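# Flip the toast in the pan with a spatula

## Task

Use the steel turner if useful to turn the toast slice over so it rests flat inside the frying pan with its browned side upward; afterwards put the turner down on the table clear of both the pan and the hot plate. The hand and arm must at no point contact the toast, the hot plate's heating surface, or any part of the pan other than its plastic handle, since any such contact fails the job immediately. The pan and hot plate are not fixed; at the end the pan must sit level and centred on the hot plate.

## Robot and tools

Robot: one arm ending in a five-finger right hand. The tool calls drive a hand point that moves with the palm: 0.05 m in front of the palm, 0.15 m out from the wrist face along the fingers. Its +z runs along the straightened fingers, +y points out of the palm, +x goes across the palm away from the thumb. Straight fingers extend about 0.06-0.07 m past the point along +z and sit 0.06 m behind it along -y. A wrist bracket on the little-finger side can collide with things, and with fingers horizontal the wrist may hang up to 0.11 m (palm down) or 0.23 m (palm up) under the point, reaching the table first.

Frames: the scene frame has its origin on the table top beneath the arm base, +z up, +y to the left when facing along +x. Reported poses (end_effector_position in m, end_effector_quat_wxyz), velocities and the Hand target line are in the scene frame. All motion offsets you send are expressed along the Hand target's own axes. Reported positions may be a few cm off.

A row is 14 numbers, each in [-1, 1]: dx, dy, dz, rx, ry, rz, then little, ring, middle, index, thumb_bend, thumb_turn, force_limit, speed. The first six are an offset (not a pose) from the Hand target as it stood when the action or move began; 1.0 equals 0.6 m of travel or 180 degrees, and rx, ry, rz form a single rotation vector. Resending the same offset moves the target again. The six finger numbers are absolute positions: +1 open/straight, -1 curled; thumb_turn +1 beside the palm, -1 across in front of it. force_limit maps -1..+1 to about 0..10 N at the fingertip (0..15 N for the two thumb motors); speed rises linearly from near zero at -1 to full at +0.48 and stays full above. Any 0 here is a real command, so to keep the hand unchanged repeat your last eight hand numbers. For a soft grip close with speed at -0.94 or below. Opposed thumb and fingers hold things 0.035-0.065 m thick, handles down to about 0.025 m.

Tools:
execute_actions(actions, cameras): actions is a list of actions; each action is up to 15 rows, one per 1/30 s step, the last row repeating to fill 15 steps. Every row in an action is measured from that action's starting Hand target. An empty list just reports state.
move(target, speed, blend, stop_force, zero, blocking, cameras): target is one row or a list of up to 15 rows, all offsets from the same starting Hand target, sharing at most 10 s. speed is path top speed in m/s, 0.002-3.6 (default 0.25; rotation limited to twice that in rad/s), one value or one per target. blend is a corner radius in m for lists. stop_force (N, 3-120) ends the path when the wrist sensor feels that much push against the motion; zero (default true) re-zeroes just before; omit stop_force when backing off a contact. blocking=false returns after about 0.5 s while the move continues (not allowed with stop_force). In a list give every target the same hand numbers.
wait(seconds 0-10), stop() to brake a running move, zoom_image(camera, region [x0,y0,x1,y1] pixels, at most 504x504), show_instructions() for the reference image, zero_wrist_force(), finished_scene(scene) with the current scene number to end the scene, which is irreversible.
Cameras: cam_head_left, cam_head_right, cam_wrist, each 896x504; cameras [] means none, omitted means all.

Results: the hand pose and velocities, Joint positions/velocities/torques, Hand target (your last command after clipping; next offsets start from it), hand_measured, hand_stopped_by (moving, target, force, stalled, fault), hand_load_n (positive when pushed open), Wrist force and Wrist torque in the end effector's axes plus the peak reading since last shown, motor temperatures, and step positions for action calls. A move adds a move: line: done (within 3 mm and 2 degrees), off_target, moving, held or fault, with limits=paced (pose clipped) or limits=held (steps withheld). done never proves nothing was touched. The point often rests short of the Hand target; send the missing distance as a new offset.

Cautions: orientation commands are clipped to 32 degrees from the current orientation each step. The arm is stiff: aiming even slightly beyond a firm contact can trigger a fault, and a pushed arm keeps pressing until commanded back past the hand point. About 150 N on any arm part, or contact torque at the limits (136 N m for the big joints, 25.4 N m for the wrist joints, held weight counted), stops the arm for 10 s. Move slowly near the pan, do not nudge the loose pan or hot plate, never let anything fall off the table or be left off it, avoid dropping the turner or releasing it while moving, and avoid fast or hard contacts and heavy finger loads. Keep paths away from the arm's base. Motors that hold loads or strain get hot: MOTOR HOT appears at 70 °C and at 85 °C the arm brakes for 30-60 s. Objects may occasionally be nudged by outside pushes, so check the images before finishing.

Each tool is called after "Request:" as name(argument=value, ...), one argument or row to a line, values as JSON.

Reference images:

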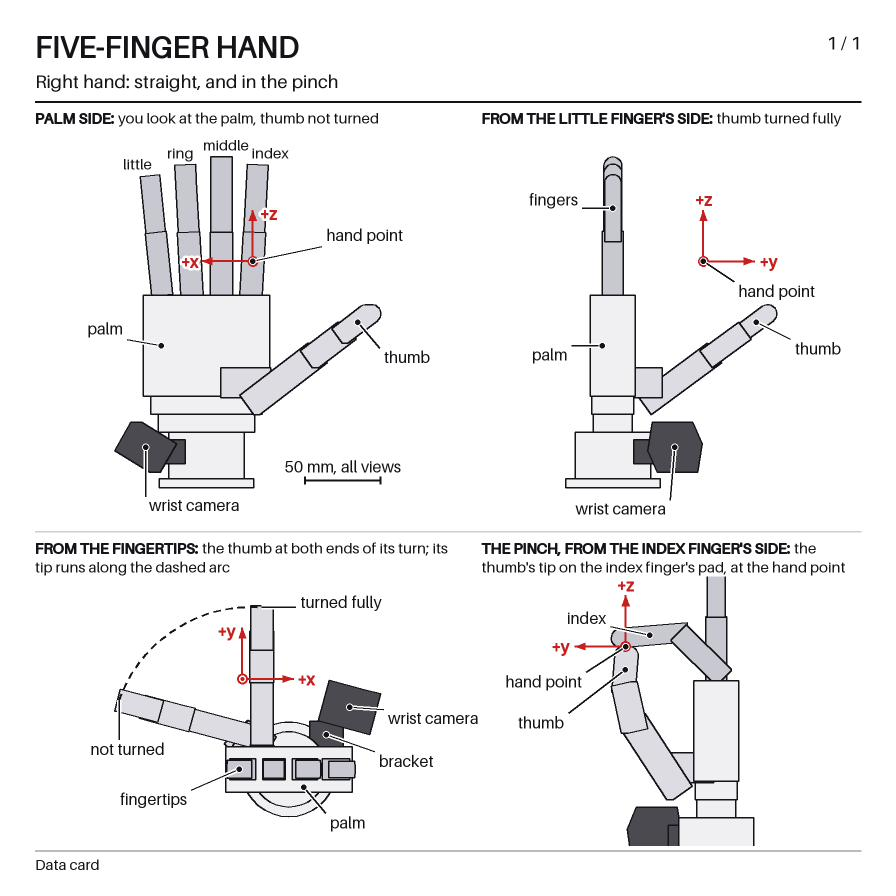

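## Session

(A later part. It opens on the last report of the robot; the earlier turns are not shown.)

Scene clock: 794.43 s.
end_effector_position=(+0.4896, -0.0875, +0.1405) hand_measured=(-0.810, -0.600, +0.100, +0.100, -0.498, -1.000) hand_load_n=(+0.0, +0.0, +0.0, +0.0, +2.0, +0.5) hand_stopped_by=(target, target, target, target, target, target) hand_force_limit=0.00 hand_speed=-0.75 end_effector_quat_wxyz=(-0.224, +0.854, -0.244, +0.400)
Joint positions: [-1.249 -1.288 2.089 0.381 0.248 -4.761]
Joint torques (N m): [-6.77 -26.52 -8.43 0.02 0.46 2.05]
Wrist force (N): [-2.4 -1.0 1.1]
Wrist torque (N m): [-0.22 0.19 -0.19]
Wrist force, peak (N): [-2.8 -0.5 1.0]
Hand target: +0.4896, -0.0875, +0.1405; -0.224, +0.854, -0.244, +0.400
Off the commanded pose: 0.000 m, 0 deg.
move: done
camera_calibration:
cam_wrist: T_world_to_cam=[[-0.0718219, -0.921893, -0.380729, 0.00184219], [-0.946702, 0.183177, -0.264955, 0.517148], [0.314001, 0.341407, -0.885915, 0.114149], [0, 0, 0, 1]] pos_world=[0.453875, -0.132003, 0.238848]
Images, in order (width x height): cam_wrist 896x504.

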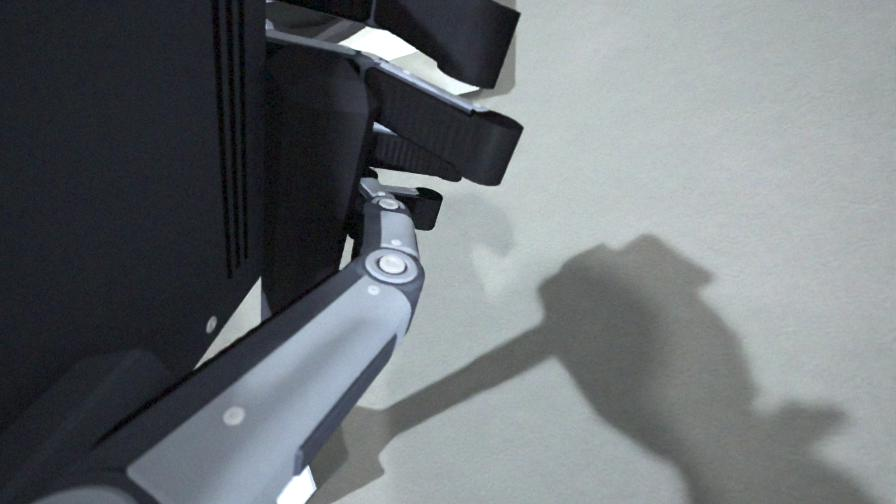

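Request:
move(
  target=[0, 0, 0, 0, 0, 0, -0.81, -0.6, 0.1, 0.1, -0.9, -1, 0.3, -0.8],
  speed=0.1,
  cameras=["cam_wrist"],
)

Request:
zoom_image(
  camera="cam_wrist",
  region=[260, 0, 760, 400],
)

Scene clock: 798.27 s.
end_effector_position=(+0.4896, -0.0875, +0.1405) hand_measured=(-0.810, -0.600, +0.100, +0.100, -0.528, -1.000) hand_load_n=(+0.0, +0.0, +0.0, +0.0, +11.5, +0.5) hand_stopped_by=(target, target, target, target, force, target) hand_force_limit=0.30 hand_speed=-0.80 end_effector_quat_wxyz=(-0.224, +0.854, -0.244, +0.400)
Joint positions: [-1.249 -1.288 2.089 0.381 0.248 -4.761]
Joint torques (N m): [-6.88 -25.34 -10.59 0.43 0.4 1.99]
Wrist force (N): [-2.8 -0.3 1.4]
Wrist torque (N m): [-0.23 0.27 -0.33]
Wrist force, peak (N): [-2.8 -0.4 1.6]
Hand target: +0.4896, -0.0875, +0.1405; -0.224, +0.854, -0.244, +0.400
Off the commanded pose: 0.000 m, 0 deg.
move: done
camera_calibration:
cam_wrist: T_world_to_cam=[[-0.0718219, -0.921893, -0.380729, 0.00184219], [-0.946702, 0.183177, -0.264955, 0.517148], [0.314001, 0.341407, -0.885915, 0.114149], [0, 0, 0, 1]] pos_world=[0.453875, -0.132003, 0.238848]
Images, in order (width x height): cam_wrist 896x504.

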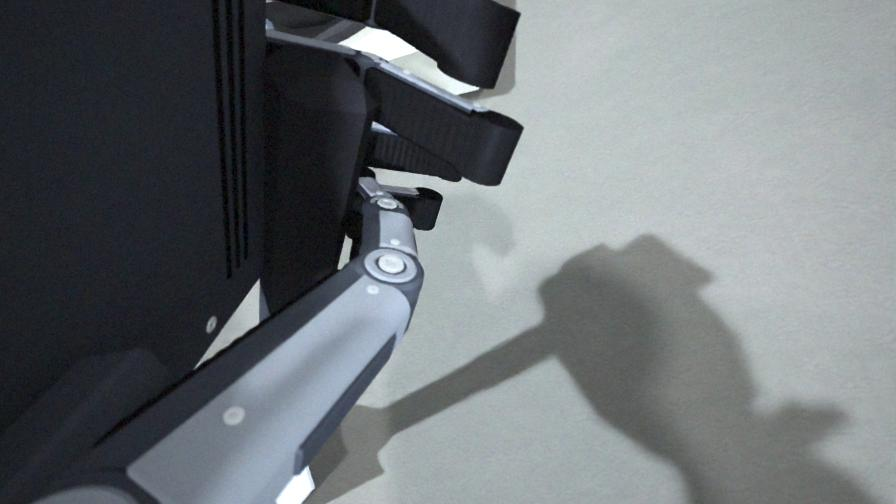

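Scaled by 1.008.

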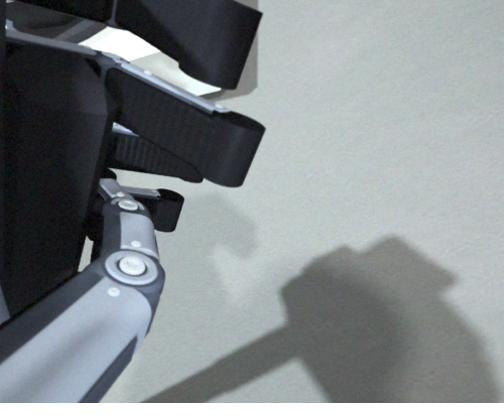

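Request:
move(
  target=[0, 0, 0, 0, 0, 0, -0.82, -0.85, -0.5, -0.5, -0.9, -1, -0.3, -0.8],
  speed=0.1,
  cameras=["cam_wrist"],
)

Request:
zoom_image(
  camera="cam_wrist",
  region=[260, 0, 760, 400],
)

Scene clock: 802.80 s.
end_effector_position=(+0.4896, -0.0875, +0.1405) hand_measured=(-0.820, -0.850, -0.304, -0.340, -0.528, -1.000) hand_load_n=(+0.0, +1.0, +3.5, +4.0, +9.5, +0.0) hand_stopped_by=(target, target, force, force, force, target) hand_force_limit=-0.30 hand_speed=-0.80 end_effector_quat_wxyz=(-0.224, +0.854, -0.244, +0.400)
Joint positions: [-1.249 -1.288 2.089 0.381 0.248 -4.761]
Joint torques (N m): [-8.25 -25.34 -10.98 1.29 0.25 1.91]
Wrist force (N): [-2.8 -0.9 1.3]
Wrist torque (N m): [-0.27 0.25 -0.29]
Wrist force, peak (N): [-3.1 -0.6 1.5]
Hand target: +0.4896, -0.0875, +0.1405; -0.224, +0.854, -0.244, +0.400
Off the commanded pose: 0.000 m, 0 deg.
move: done
camera_calibration:
cam_wrist: T_world_to_cam=[[-0.0718219, -0.921893, -0.380729, 0.00184219], [-0.946702, 0.183177, -0.264955, 0.517148], [0.314001, 0.341407, -0.885915, 0.114149], [0, 0, 0, 1]] pos_world=[0.453875, -0.132003, 0.238848]
Images, in order (width x height): cam_wrist 896x504.

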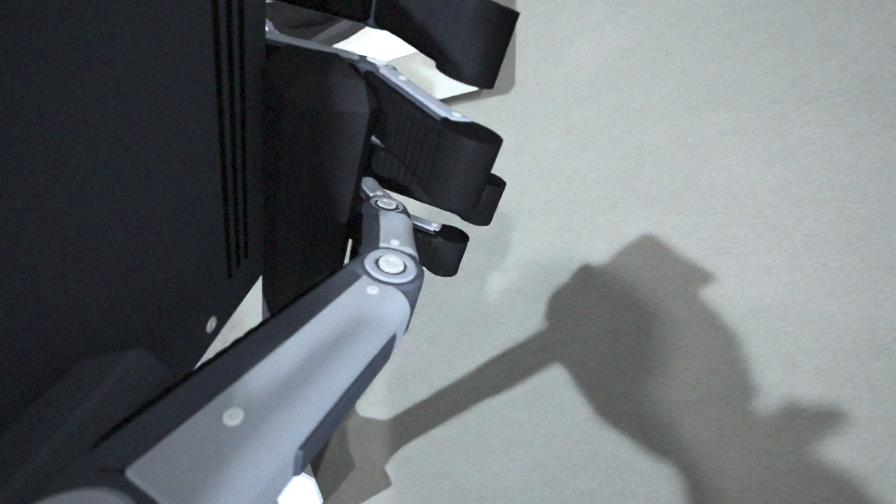

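Scaled by 1.008.

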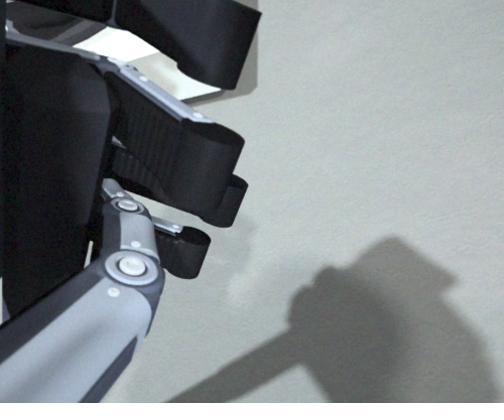

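Request:
move(
  target=[0.05736, -0.05793, -0.0579, 0, 0, 0, -0.82, -0.85, -0.5, -0.5, -0.9, -1, -0.3, -0.8],
  speed=0.05,
)

Request:
zoom_image(
  camera="cam_head_right",
  region=[300, 220, 460, 380],
)

Request:
zoom_image(
  camera="cam_wrist",
  region=[200, 104, 600, 504],
)

Scene clock: 807.23 s.
end_effector_position=(+0.4896, -0.0875, +0.2005) hand_measured=(-0.820, -0.850, -0.304, -0.340, -0.528, -1.000) hand_load_n=(+0.0, +1.0, +4.0, +4.0, +10.0, +0.0) hand_stopped_by=(target, target, force, force, force, target) hand_force_limit=-0.30 hand_speed=-0.80 end_effector_quat_wxyz=(-0.224, +0.854, -0.244, +0.400)
Joint positions: [-1.33 -1.306 2.038 0.773 0.229 -5.094]
Joint torques (N m): [-6.69 -2.24 -8.78 1.05 -2.52 2.04]
Wrist force (N): [-3.1 -0.1 1.4]
Wrist torque (N m): [-0.18 0.35 -0.40]
Wrist force, peak (N): [-3.1 -0.6 1.5]
Hand target: +0.4896, -0.0875, +0.2005; -0.224, +0.854, -0.244, +0.400
Off the commanded pose: 0.000 m, 0 deg.
move: done
camera_calibration:
cam_wrist: T_world_to_cam=[[-0.0717904, -0.921949, -0.380599, 0.0246254], [-0.946681, 0.183138, -0.265059, 0.533062], [0.314073, 0.341277, -0.885939, 0.167262], [0, 0, 0, 1]] pos_world=[0.453875, -0.132003, 0.298849]

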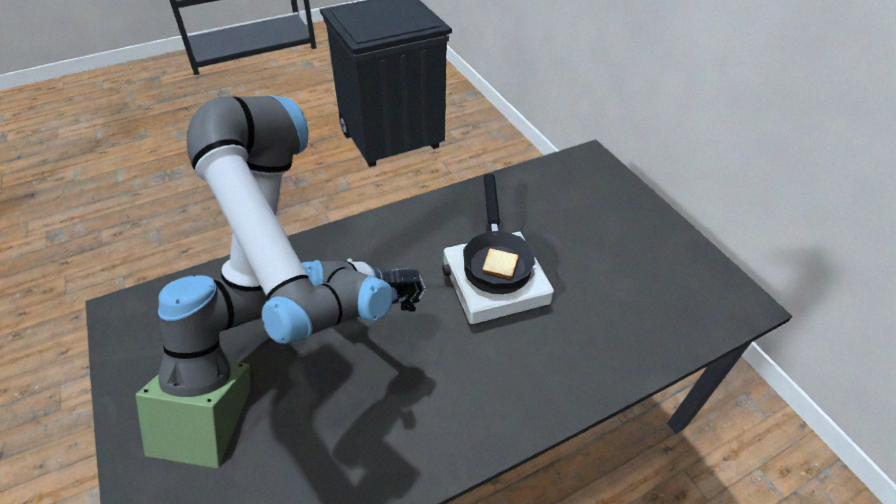

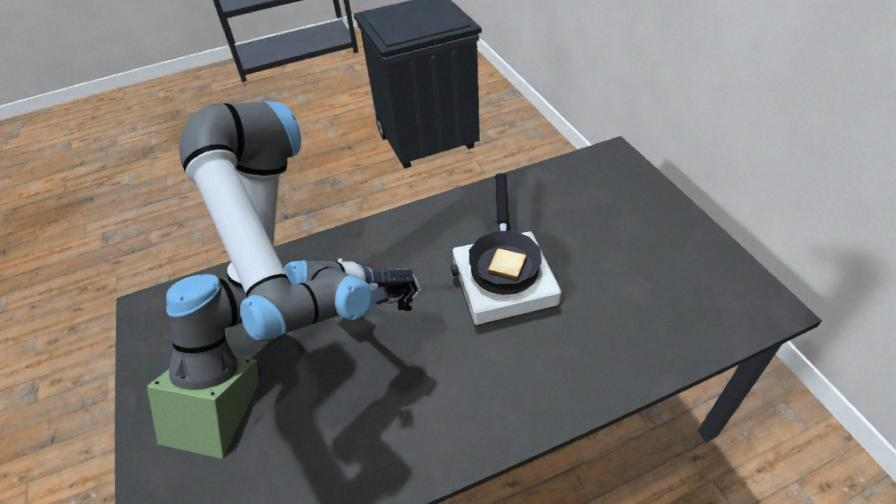

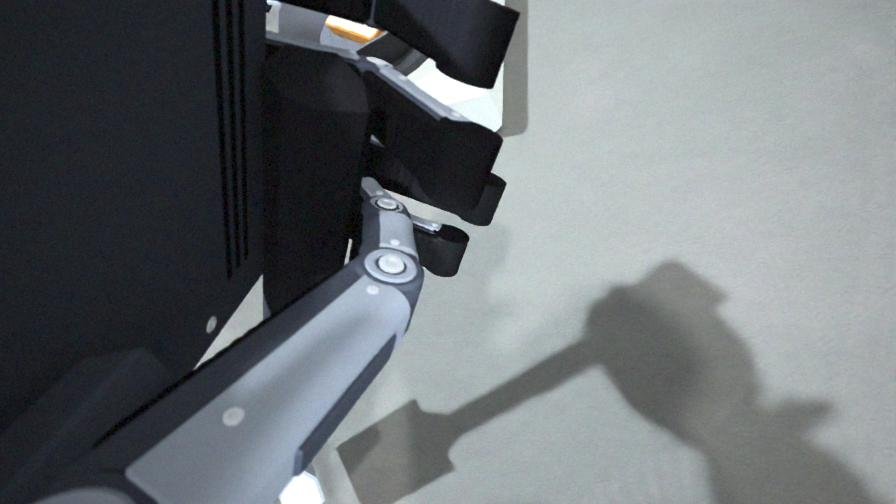

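Scaled by 3.150.

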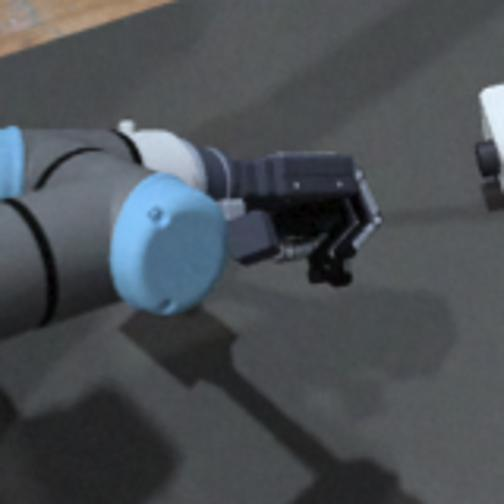

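Scaled by 1.260.

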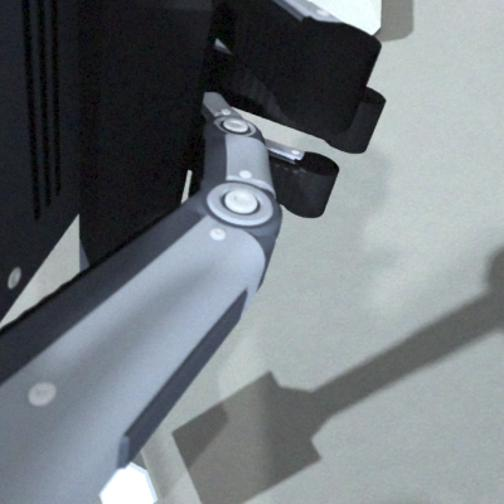

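Request:
move(
  target=[0.2468, 0.1475, -0.0455, -0.1459, 0.2168, 0.4376, -0.82, -0.85, -0.5, -0.5, -0.9, -1, -0.3, -0.8],
  speed=0.25,
)

Request:
zoom_image(
  camera="cam_head_left",
  region=[370, 200, 570, 370],
)

Request:
zoom_image(
  camera="cam_head_right",
  region=[370, 200, 570, 370],
)

Scene clock: 824.30 s.
end_effector_position=(+0.5299, -0.2500, +0.2500) hand_measured=(-0.820, -0.850, -0.304, -0.340, -0.528, -1.000) hand_load_n=(+0.0, +0.5, +4.0, +4.5, +10.0, +0.0) hand_stopped_by=(target, target, force, force, force, target) hand_force_limit=-0.30 hand_speed=-0.80 end_effector_quat_wxyz=(+0.153, -0.369, +0.847, -0.351)
Joint positions: [-1.269 -1.216 1.585 0.578 0.981 -3.116]
Joint torques (N m): [-24.76 -32.8 -24.08 -0.18 0.59 1.38]
Wrist force (N): [-0.4 0.5 1.8]
Wrist torque (N m): [-0.15 0.12 -0.22]
Wrist force, peak (N): [-3.5 -0.1 1.4]
Hand target: +0.5299, -0.2500, +0.2501; +0.153, -0.368, +0.847, -0.351
Off the commanded pose: 0.000 m, 0 deg.
move: done
camera_calibration:
cam_wrist: T_world_to_cam=[[-0.698145, 0.252903, -0.669801, 0.594548], [0.126621, 0.964401, 0.232158, 0.116309], [0.70467, 0.0772687, -0.705315, -0.0642935], [0, 0, 0, 1]] pos_world=[0.445659, -0.257564, 0.325879]

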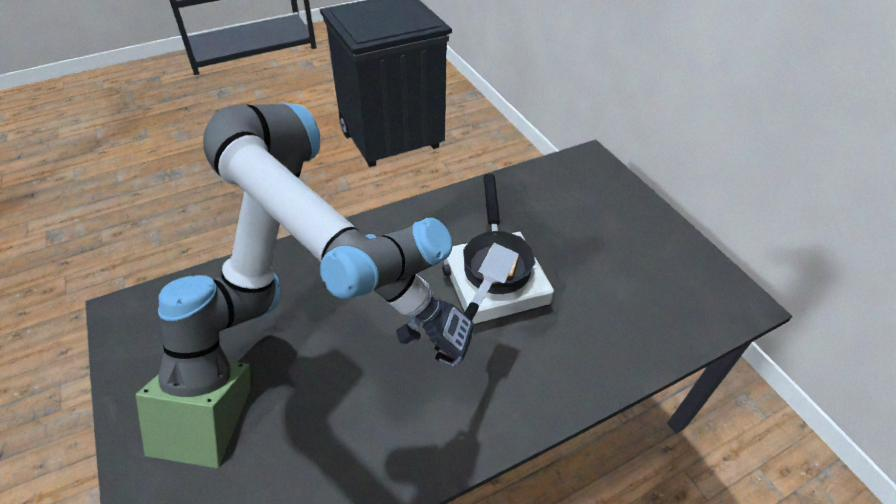

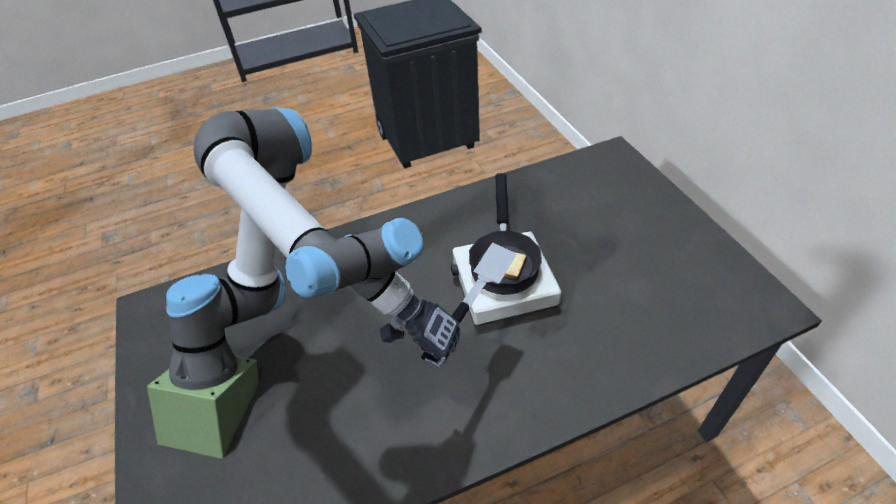

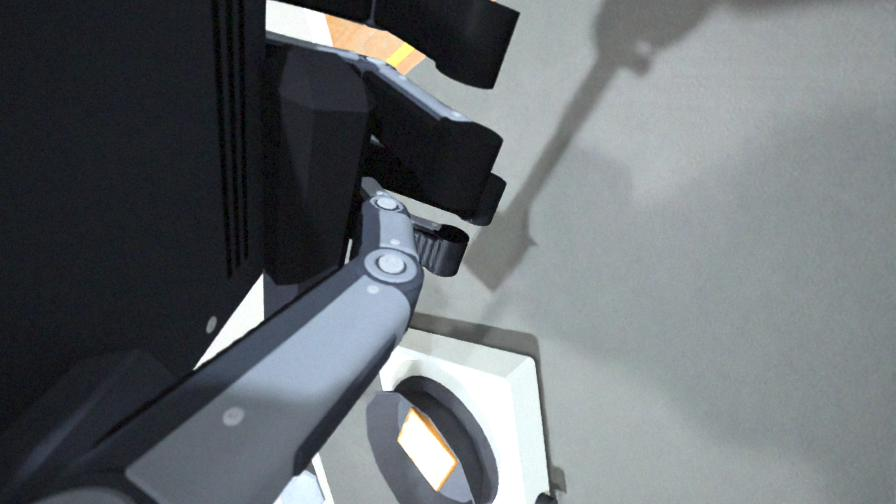

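Scaled by 2.520.

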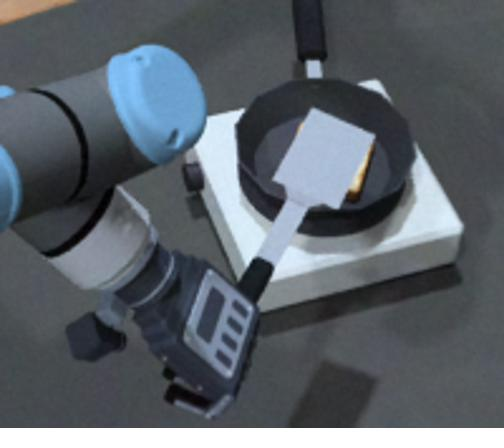

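Scaled by 2.520.

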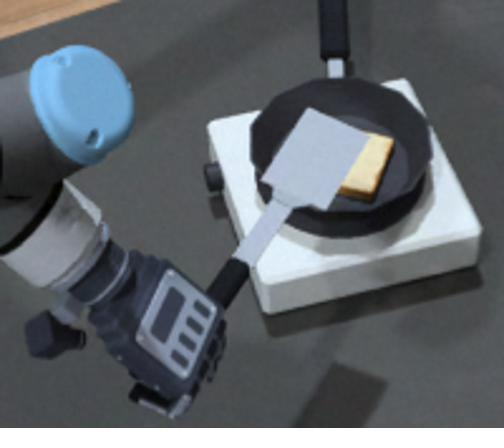

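Request:
zoom_image(
  camera="cam_wrist",
  region=[330, 310, 590, 504],
)

Request:
zoom_image(
  camera="cam_head_left",
  region=[455, 215, 560, 330],
)

Request:
zoom_image(
  camera="cam_head_right",
  region=[455, 215, 560, 330],
)

Scaled by 1.938.

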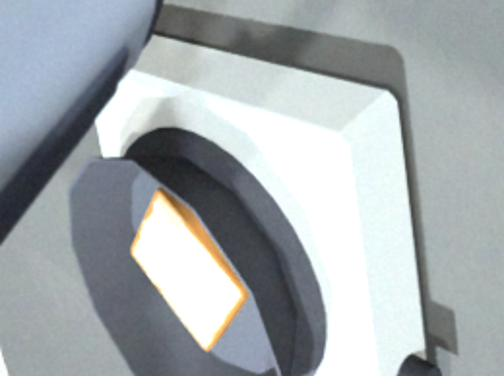

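Scaled by 4.383.

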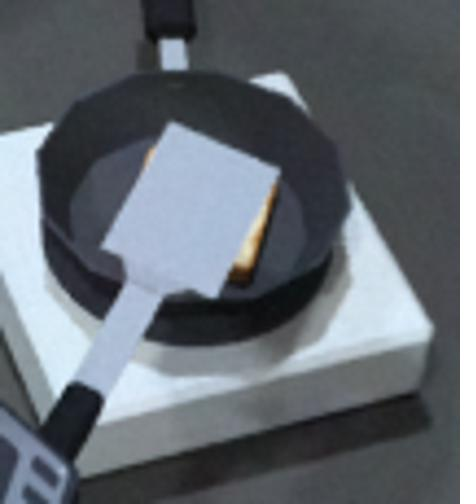

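Scaled by 4.383.

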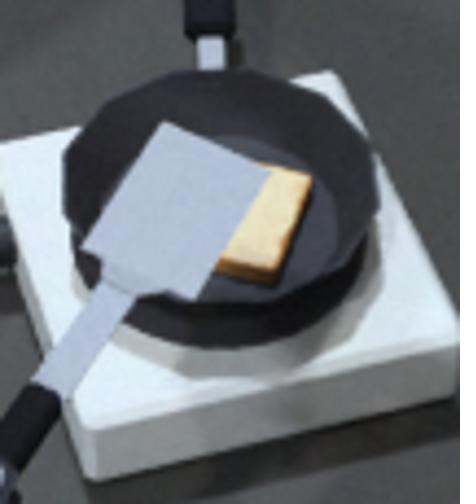

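Request:
move(
  target=[0.259, 0.195, 0.182, 0, 0.0393, -0.0393, -0.82, -0.85, -0.5, -0.5, -0.9, -1, -0.3, -0.8],
  speed=0.2,
)

Request:
zoom_image(
  camera="cam_head_left",
  region=[380, 270, 500, 400],
)

Request:
zoom_image(
  camera="cam_head_right",
  region=[380, 270, 500, 400],
)

Scene clock: 881.97 s.
end_effector_position=(+0.4200, -0.3599, +0.0902) hand_measured=(-0.820, -0.850, -0.304, -0.340, -0.528, -1.000) hand_load_n=(+0.0, +0.5, +3.5, +4.0, +10.0, +0.0) hand_stopped_by=(target, target, force, force, force, target) hand_force_limit=-0.30 hand_speed=-0.80 end_effector_quat_wxyz=(+0.078, -0.397, +0.831, -0.382)
Joint positions: [-1.351 -0.98 1.818 0.139 1.057 -3.313]
Joint torques (N m): [-11.23 -24.41 -17.09 -1.01 -0.92 0.81]
Wrist force (N): [-0.2 0.4 2.5]
Wrist torque (N m): [-0.20 0.04 -0.22]
Wrist force, peak (N): [0.5 1.7 3.7]
Hand target: +0.4200, -0.3599, +0.0901; +0.078, -0.398, +0.831, -0.382
Off the commanded pose: 0.000 m, 0 deg.
move: done
camera_calibration:
cam_wrist: T_world_to_cam=[[-0.774195, 0.171543, -0.609258, 0.435761], [0.146526, 0.984999, 0.0911439, 0.285117], [0.615754, -0.0187087, -0.787716, -0.0808112], [0, 0, 0, 1]] pos_world=[0.345346, -0.357104, 0.175848]

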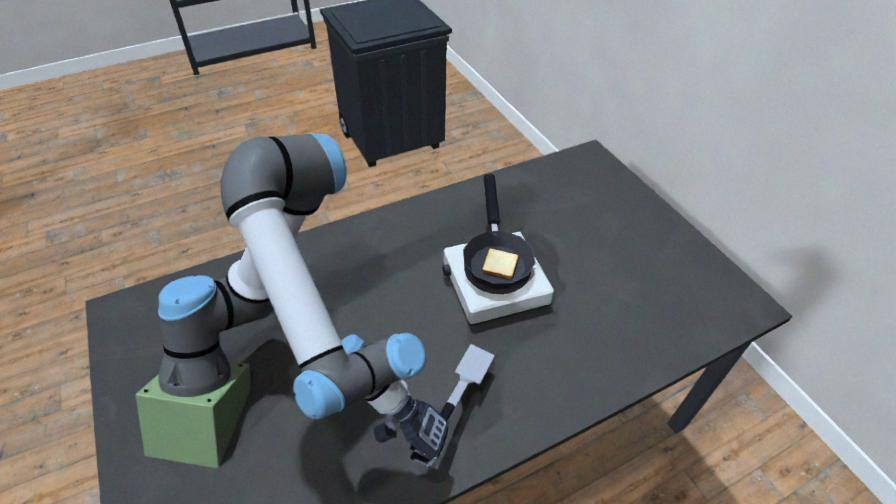

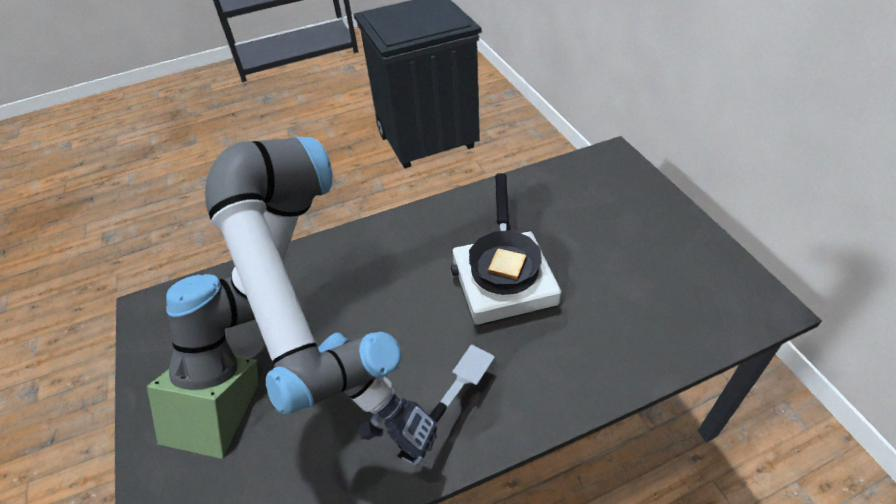

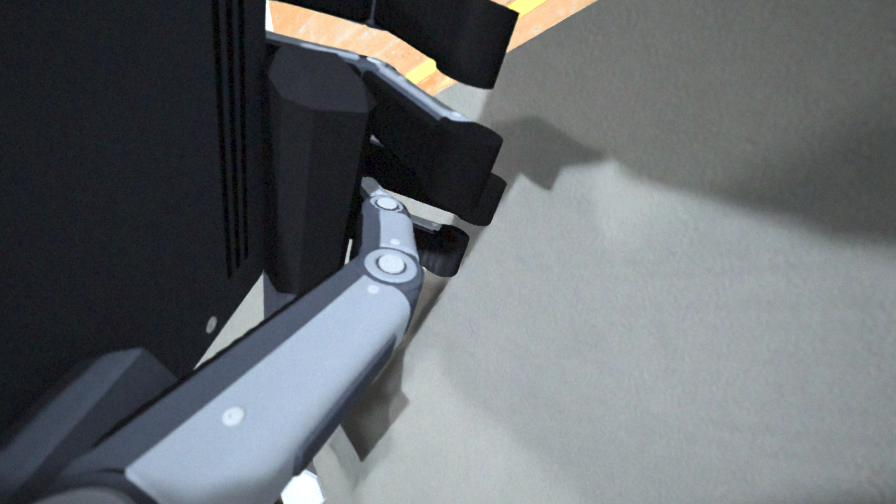

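Scaled by 3.877.

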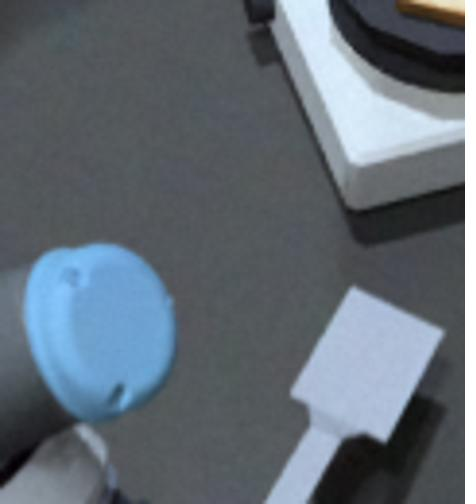

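Scaled by 3.877.

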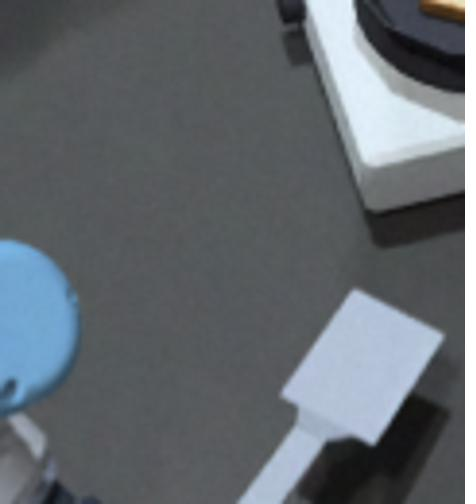

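Request:
move(
  target=[-0.0174, 0.0696, 0.0696, 0, 0, 0, -0.82, -0.85, -0.5, -0.5, -0.9, -1, -0.3, -0.8],
  speed=0.02,
  stop_force=3,
)

Request:
zoom_image(
  camera="cam_head_left",
  region=[380, 310, 500, 440],
)

Request:
zoom_image(
  camera="cam_head_right",
  region=[380, 310, 500, 440],
)

Scene clock: 892.50 s.
end_effector_position=(+0.4201, -0.3599, +0.0301) hand_measured=(-0.820, -0.850, -0.304, -0.340, -0.528, -1.000) hand_load_n=(+0.0, +1.0, +4.0, +4.5, +9.5, +0.5) hand_stopped_by=(target, target, force, force, force, target) hand_force_limit=-0.30 hand_speed=-0.80 end_effector_quat_wxyz=(+0.078, -0.398, +0.831, -0.382)
Joint positions: [-1.294 -0.897 1.858 -0.009 1.09 -3.259]
Joint torques (N m): [-25.89 -43.02 -20.24 2.7 -1.1 -2.1]
Wrist force (N): [-0.8 -0.1 1.7]
Wrist torque (N m): [-0.12 -0.02 -0.07]
Wrist force, peak (N): [-0.4 0.6 2.8]
Hand target: +0.4201, -0.3599, +0.0301; +0.078, -0.398, +0.831, -0.382
Off the commanded pose: 0.000 m, 0 deg.
move: done
camera_calibration:
cam_wrist: T_world_to_cam=[[-0.774269, 0.171315, -0.609228, 0.399224], [0.146351, 0.985039, 0.0909961, 0.290663], [0.615702, -0.0187056, -0.787757, -0.128112], [0, 0, 0, 1]] pos_world=[0.345447, -0.357104, 0.115848]

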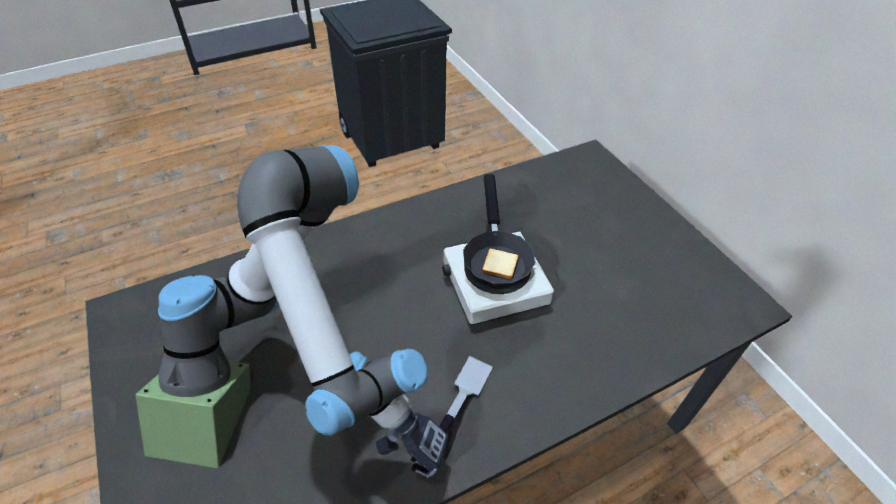

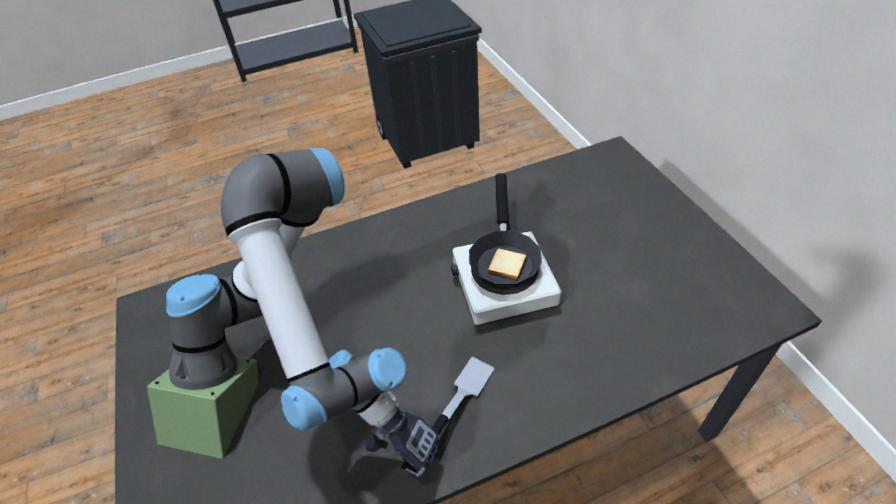

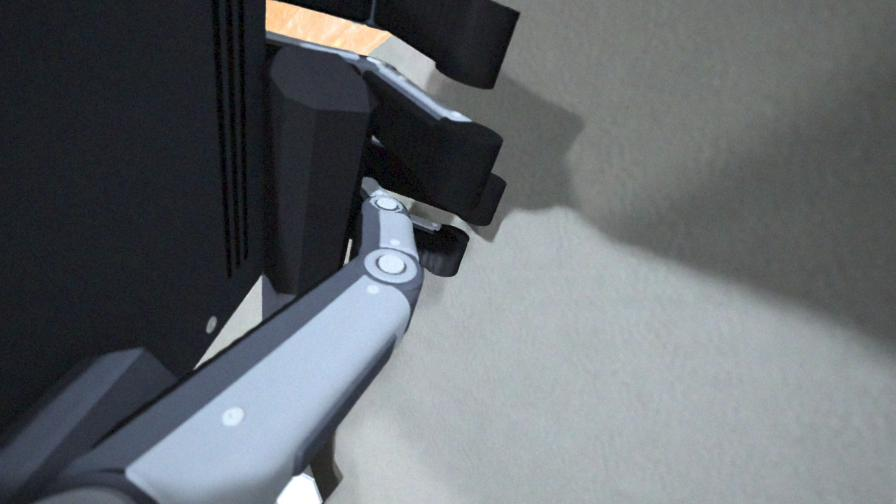

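Scaled by 3.877.

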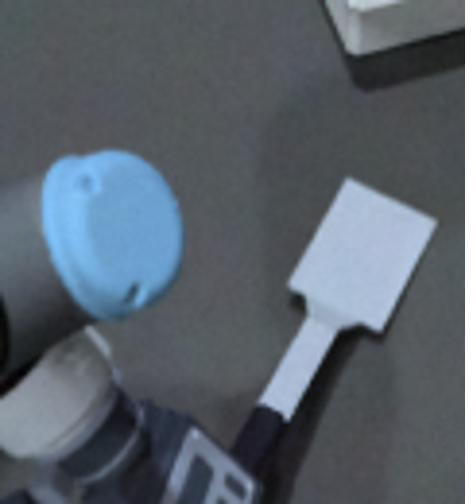

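Scaled by 3.877.

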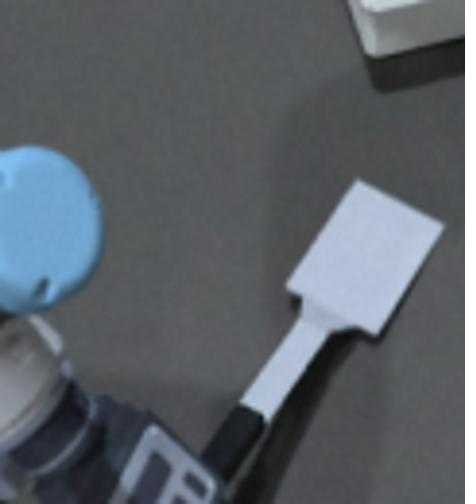

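Request:
move(
  target=[-0.0020, 0.0081, 0.0081, 0, 0, 0, -0.82, -0.85, -0.5, -0.5, -0.9, -1, -0.3, -0.8],
  speed=0.006,
  stop_force=3,
)

Request:
zoom_image(
  camera="cam_head_left",
  region=[440, 340, 510, 430],
)

Request:
zoom_image(
  camera="cam_head_right",
  region=[430, 340, 500, 430],
)

Scene clock: 897.47 s.
end_effector_position=(+0.4201, -0.3599, +0.0231) hand_measured=(-0.820, -0.850, -0.304, -0.340, -0.528, -1.000) hand_load_n=(+0.5, +1.5, +3.5, +4.0, +8.5, +1.5) hand_stopped_by=(target, target, force, force, force, target) hand_force_limit=-0.30 hand_speed=-0.80 end_effector_quat_wxyz=(+0.078, -0.397, +0.831, -0.382)
Joint positions: [-1.287 -0.886 1.861 -0.026 1.094 -3.253]
Joint torques (N m): [-22.83 -36.14 -13.2 2.24 0.21 -0.23]
Wrist force (N): [-0.4 -0.1 1.4]
Wrist torque (N m): [-0.07 -0.08 0.04]
Wrist force, peak (N): [-1.0 0.1 2.0]
Hand target: +0.4201, -0.3599, +0.0232; +0.078, -0.398, +0.831, -0.382
Off the commanded pose: 0.000 m, 0 deg.
move: done
camera_calibration:
cam_wrist: T_world_to_cam=[[-0.774267, 0.171392, -0.609209, 0.394846], [0.14635, 0.985027, 0.0911209, 0.291306], [0.615705, -0.0186058, -0.787757, -0.133609], [0, 0, 0, 1]] pos_world=[0.345347, -0.357104, 0.108748]

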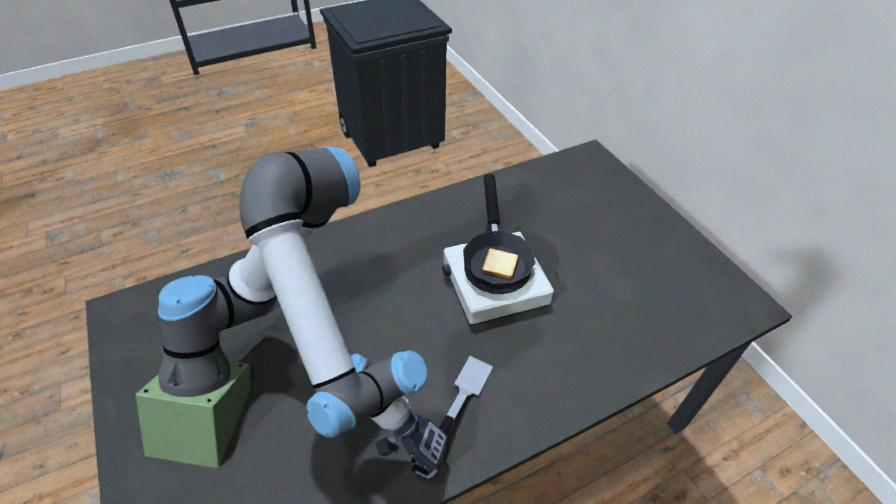

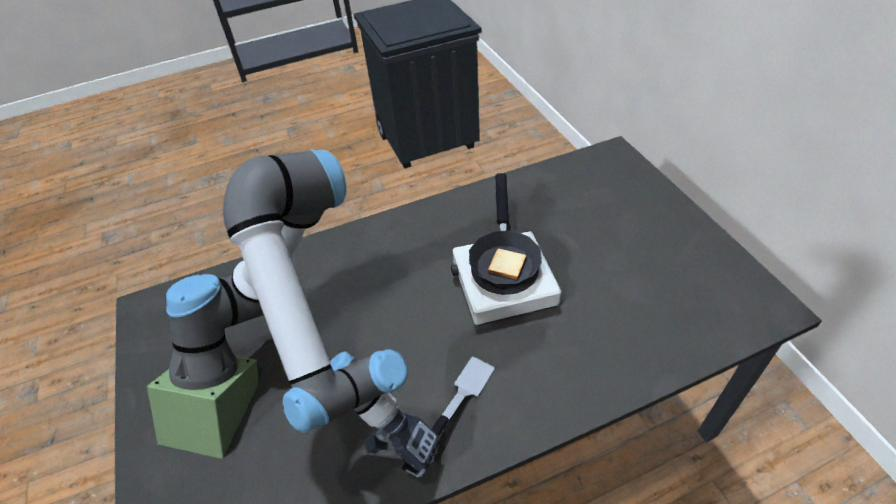

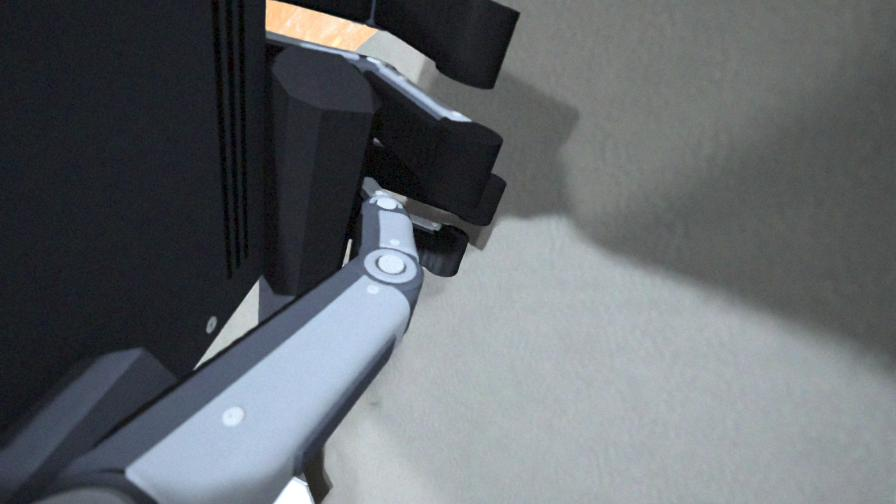

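Scaled by 5.600.

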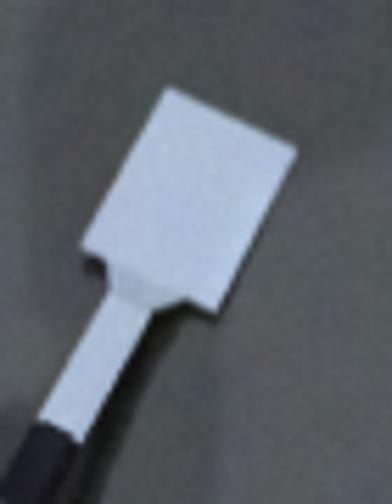

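Scaled by 5.600.

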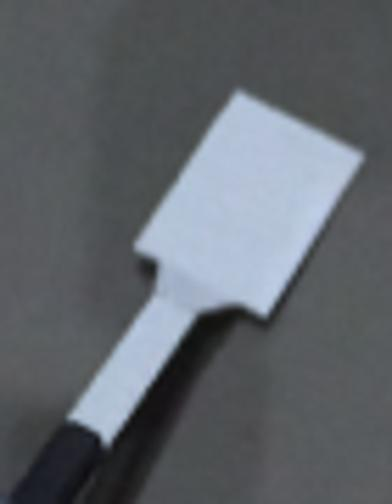

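Request:
move(
  target=[0.0029, -0.0116, -0.0116, 0, 0, 0, -0.82, -0.85, -0.5, -0.5, -0.9, -1, -0.3, -0.8],
  speed=0.02,
  cameras=[],
)

Request:
zero_wrist_force(
)

Request:
wait(
  seconds=0.3,
  cameras=[],
)

Request:
move(
  target=[-0.0029, 0.0116, 0.0116, 0, 0, 0, -0.82, -0.85, -0.5, -0.5, -0.9, -1, -0.3, -0.8],
  speed=0.01,
  cameras=[],
)

Request:
wait(
  seconds=0.3,
  cameras=[],
)

Request:
wait(
  seconds=0.3,
  cameras=[],
)

Scene clock: 935.37 s.
end_effector_position=(+0.4201, -0.3600, +0.0333) hand_measured=(-0.820, -0.850, -0.304, -0.340, -0.528, -1.000) hand_load_n=(+0.0, +0.5, +4.0, +4.0, +9.5, +0.0) hand_stopped_by=(target, target, force, force, force, target) hand_force_limit=-0.30 hand_speed=-0.80 end_effector_quat_wxyz=(+0.078, -0.398, +0.831, -0.382)
Joint positions: [-1.297 -0.902 1.857 -0.002 1.088 -3.262]
Joint torques (N m): [-11.91 -21.8 -15.39 -1.65 0.29 0.14]
Wrist force (N): [-0.7 0.6 2.3]
Wrist torque (N m): [-0.18 0.10 -0.22]
Wrist force, peak (N): [-0.6 0.7 2.4]
Hand target: +0.4201, -0.3599, +0.0331; +0.078, -0.398, +0.831, -0.382
Off the commanded pose: 0.000 m, 0 deg.
move: done
No camera images: "cameras" was empty.

Wrist force sensor zeroed.

Scene clock: 935.67 s.
end_effector_position=(+0.4201, -0.3600, +0.0332) hand_measured=(-0.820, -0.850, -0.304, -0.340, -0.528, -1.000) hand_load_n=(+0.0, +0.0, +3.5, +4.0, +9.5, +0.0) hand_stopped_by=(target, target, force, force, force, target) hand_force_limit=-0.30 hand_speed=-0.80 end_effector_quat_wxyz=(+0.078, -0.398, +0.831, -0.382)
Joint positions: [-1.297 -0.901 1.857 -0.002 1.088 -3.262]
Joint torques (N m): [-10.87 -18.51 -8.13 -1.83 1.49 2.06]
Wrist force (N, zeroed by zero_wrist_force): [0.0 -0.1 0.1]
Wrist torque (N m, zeroed by zero_wrist_force): [-0.02 0.00 0.00]
Wrist force, peak (N, zeroed by zero_wrist_force): [-0.3 -0.2 -0.1]
Hand target: +0.4201, -0.3599, +0.0331; +0.078, -0.398, +0.831, -0.382
Off the commanded pose: 0.000 m, 0 deg.
wait: 0.30 s; at rest by 0.17 s
No camera images: "cameras" was empty.

Scene clock: 936.90 s.
end_effector_position=(+0.4201, -0.3599, +0.0230) hand_measured=(-0.820, -0.850, -0.304, -0.340, -0.528, -1.000) hand_load_n=(+0.5, +1.0, +3.5, +4.0, +8.5, +1.0) hand_stopped_by=(target, target, force, force, force, target) hand_force_limit=-0.30 hand_speed=-0.80 end_effector_quat_wxyz=(+0.078, -0.398, +0.831, -0.382)
Joint positions: [-1.287 -0.886 1.861 -0.027 1.094 -3.253]
Joint torques (N m): [-18.75 -30.47 -10.79 0.64 1.42 1.2]
Wrist force (N, zeroed by zero_wrist_force): [0.4 -0.8 -0.8]
Wrist torque (N m, zeroed by zero_wrist_force): [0.09 -0.20 0.28]
Wrist force, peak (N, zeroed by zero_wrist_force): [0.4 -0.7 -1.1]
Hand target: +0.4201, -0.3599, +0.0232; +0.078, -0.398, +0.831, -0.382
Off the commanded pose: 0.000 m, 0 deg.
move: done
No camera images: "cameras" was empty.

Scene clock: 937.20 s.
end_effector_position=(+0.4201, -0.3599, +0.0231) hand_measured=(-0.820, -0.850, -0.304, -0.340, -0.528, -1.000) hand_load_n=(+0.0, +1.0, +3.5, +4.0, +8.5, +1.5) hand_stopped_by=(target, target, force, force, force, target) hand_force_limit=-0.30 hand_speed=-0.80 end_effector_quat_wxyz=(+0.078, -0.397, +0.831, -0.382)
Joint positions: [-1.287 -0.886 1.861 -0.026 1.094 -3.253]
Joint torques (N m): [-23.88 -39.08 -13.92 2.59 -0.16 -1.09]
Wrist force (N, zeroed by zero_wrist_force): [0.4 -0.8 -0.8]
Wrist torque (N m, zeroed by zero_wrist_force): [0.09 -0.18 0.27]
Wrist force, peak (N, zeroed by zero_wrist_force): [0.4 -0.9 -1.0]
Hand target: +0.4201, -0.3599, +0.0232; +0.078, -0.398, +0.831, -0.382
Off the commanded pose: 0.000 m, 0 deg.
wait: 0.30 s; at rest by 0.17 s
No camera images: "cameras" was empty.

Scene clock: 937.50 s.
end_effector_position=(+0.4201, -0.3599, +0.0231) hand_measured=(-0.820, -0.850, -0.304, -0.340, -0.528, -1.000) hand_load_n=(+0.0, +1.0, +4.0, +4.0, +9.0, +1.5) hand_stopped_by=(target, target, force, force, force, target) hand_force_limit=-0.30 hand_speed=-0.80 end_effector_quat_wxyz=(+0.078, -0.397, +0.831, -0.382)
Joint positions: [-1.287 -0.886 1.861 -0.026 1.094 -3.253]
Joint torques (N m): [-26.52 -42.48 -18.83 2.73 -0.7 -1.66]
Wrist force (N, zeroed by zero_wrist_force): [0.0 -0.8 -0.9]
Wrist torque (N m, zeroed by zero_wrist_force): [0.09 -0.17 0.26]
Wrist force, peak (N, zeroed by zero_wrist_force): [0.1 -0.8 -1.0]
Hand target: +0.4201, -0.3599, +0.0232; +0.078, -0.398, +0.831, -0.382
Off the commanded pose: 0.000 m, 0 deg.
wait: 0.30 s; at rest by 0.17 s
No camera images: "cameras" was empty.

Request:
move(
  target=[0.0029, -0.0116, -0.0116, 0.01389, 0, 0, -0.82, -0.85, -0.5, -0.5, -0.9, -1, -0.3, -0.8],
  speed=0.02,
  cameras=[],
)

Request:
zero_wrist_force(
)

Request:
move(
  target=[-0.0029, 0.0116, 0.0116, 0, 0, 0, -0.82, -0.85, -0.5, -0.5, -0.9, -1, -0.3, -0.8],
  speed=0.01,
  cameras=[],
)

Request:
wait(
  seconds=0.3,
  cameras=[],
)

Request:
wait(
  seconds=0.3,
  cameras=[],
)

Scene clock: 949.57 s.
end_effector_position=(+0.4201, -0.3600, +0.0333) hand_measured=(-0.820, -0.850, -0.304, -0.340, -0.528, -1.000) hand_load_n=(+0.0, +0.5, +3.5, +4.0, +10.0, +0.0) hand_stopped_by=(target, target, force, force, force, target) hand_force_limit=-0.30 hand_speed=-0.80 end_effector_quat_wxyz=(+0.087, -0.396, +0.822, -0.400)
Joint positions: [-1.302 -0.917 1.897 -0.074 1.08 -3.244]
Joint torques (N m): [-13.21 -23.35 -21.97 2.05 0.62 1.35]
Wrist force (N, zeroed by zero_wrist_force): [-0.1 0.0 -0.3]
Wrist torque (N m, zeroed by zero_wrist_force): [-0.01 -0.01 -0.04]
Wrist force, peak (N, zeroed by zero_wrist_force): [-0.1 -0.8 -1.2]
Hand target: +0.4201, -0.3599, +0.0331; +0.087, -0.396, +0.822, -0.400
Off the commanded pose: 0.000 m, 0 deg.
move: done
No camera images: "cameras" was empty.

Wrist force sensor zeroed.

Scene clock: 950.80 s.
end_effector_position=(+0.4204, -0.3602, +0.0231) hand_measured=(-0.820, -0.850, -0.304, -0.340, -0.528, -1.000) hand_load_n=(+0.0, +1.0, +4.0, +4.0, +9.0, +1.0) hand_stopped_by=(target, target, force, force, force, target) hand_force_limit=-0.30 hand_speed=-0.80 end_effector_quat_wxyz=(+0.087, -0.396, +0.822, -0.400)
Joint positions: [-1.292 -0.901 1.901 -0.098 1.086 -3.235]
Joint torques (N m): [-18.74 -31.16 -9.63 0.53 1.25 1.33]
Wrist force (N, zeroed by zero_wrist_force): [0.5 -0.7 -0.6]
Wrist torque (N m, zeroed by zero_wrist_force): [0.07 -0.16 0.24]
Wrist force, peak (N, zeroed by zero_wrist_force): [0.5 -0.7 -0.6]
Hand target: +0.4204, -0.3602, +0.0232; +0.087, -0.396, +0.822, -0.400
Off the commanded pose: 0.000 m, 0 deg.
move: done
No camera images: "cameras" was empty.

Scene clock: 951.10 s.
end_effector_position=(+0.4204, -0.3602, +0.0231) hand_measured=(-0.820, -0.850, -0.304, -0.340, -0.528, -1.000) hand_load_n=(+0.0, +0.5, +3.5, +3.5, +9.0, +0.5) hand_stopped_by=(target, target, force, force, force, target) hand_force_limit=-0.30 hand_speed=-0.80 end_effector_quat_wxyz=(+0.087, -0.396, +0.822, -0.400)
Joint positions: [-1.292 -0.901 1.901 -0.098 1.086 -3.235]
Joint torques (N m): [-25.29 -38.86 -12.02 2.62 -0.49 -1.04]
Wrist force (N, zeroed by zero_wrist_force): [0.2 -0.4 -0.5]
Wrist torque (N m, zeroed by zero_wrist_force): [0.10 -0.12 0.23]
Wrist force, peak (N, zeroed by zero_wrist_force): [0.5 -0.8 -0.7]
Hand target: +0.4204, -0.3602, +0.0232; +0.087, -0.396, +0.822, -0.400
Off the commanded pose: 0.000 m, 0 deg.
wait: 0.30 s; at rest by 0.17 s
No camera images: "cameras" was empty.

Scene clock: 951.40 s.
end_effector_position=(+0.4204, -0.3602, +0.0231) hand_measured=(-0.820, -0.850, -0.304, -0.340, -0.528, -1.000) hand_load_n=(+0.0, +0.5, +4.0, +4.0, +9.0, +1.0) hand_stopped_by=(target, target, force, force, force, target) hand_force_limit=-0.30 hand_speed=-0.80 end_effector_quat_wxyz=(+0.087, -0.396, +0.822, -0.400)
Joint positions: [-1.292 -0.901 1.901 -0.098 1.086 -3.235]
Joint torques (N m): [-25.93 -42.02 -14.36 2.66 -0.9 -1.66]
Wrist force (N, zeroed by zero_wrist_force): [0.0 -0.9 -0.5]
Wrist torque (N m, zeroed by zero_wrist_force): [0.05 -0.13 0.21]
Wrist force, peak (N, zeroed by zero_wrist_force): [0.3 -0.7 -0.7]
Hand target: +0.4204, -0.3602, +0.0232; +0.087, -0.396, +0.822, -0.400
Off the commanded pose: 0.000 m, 0 deg.
wait: 0.30 s; at rest by 0.17 s
No camera images: "cameras" was empty.


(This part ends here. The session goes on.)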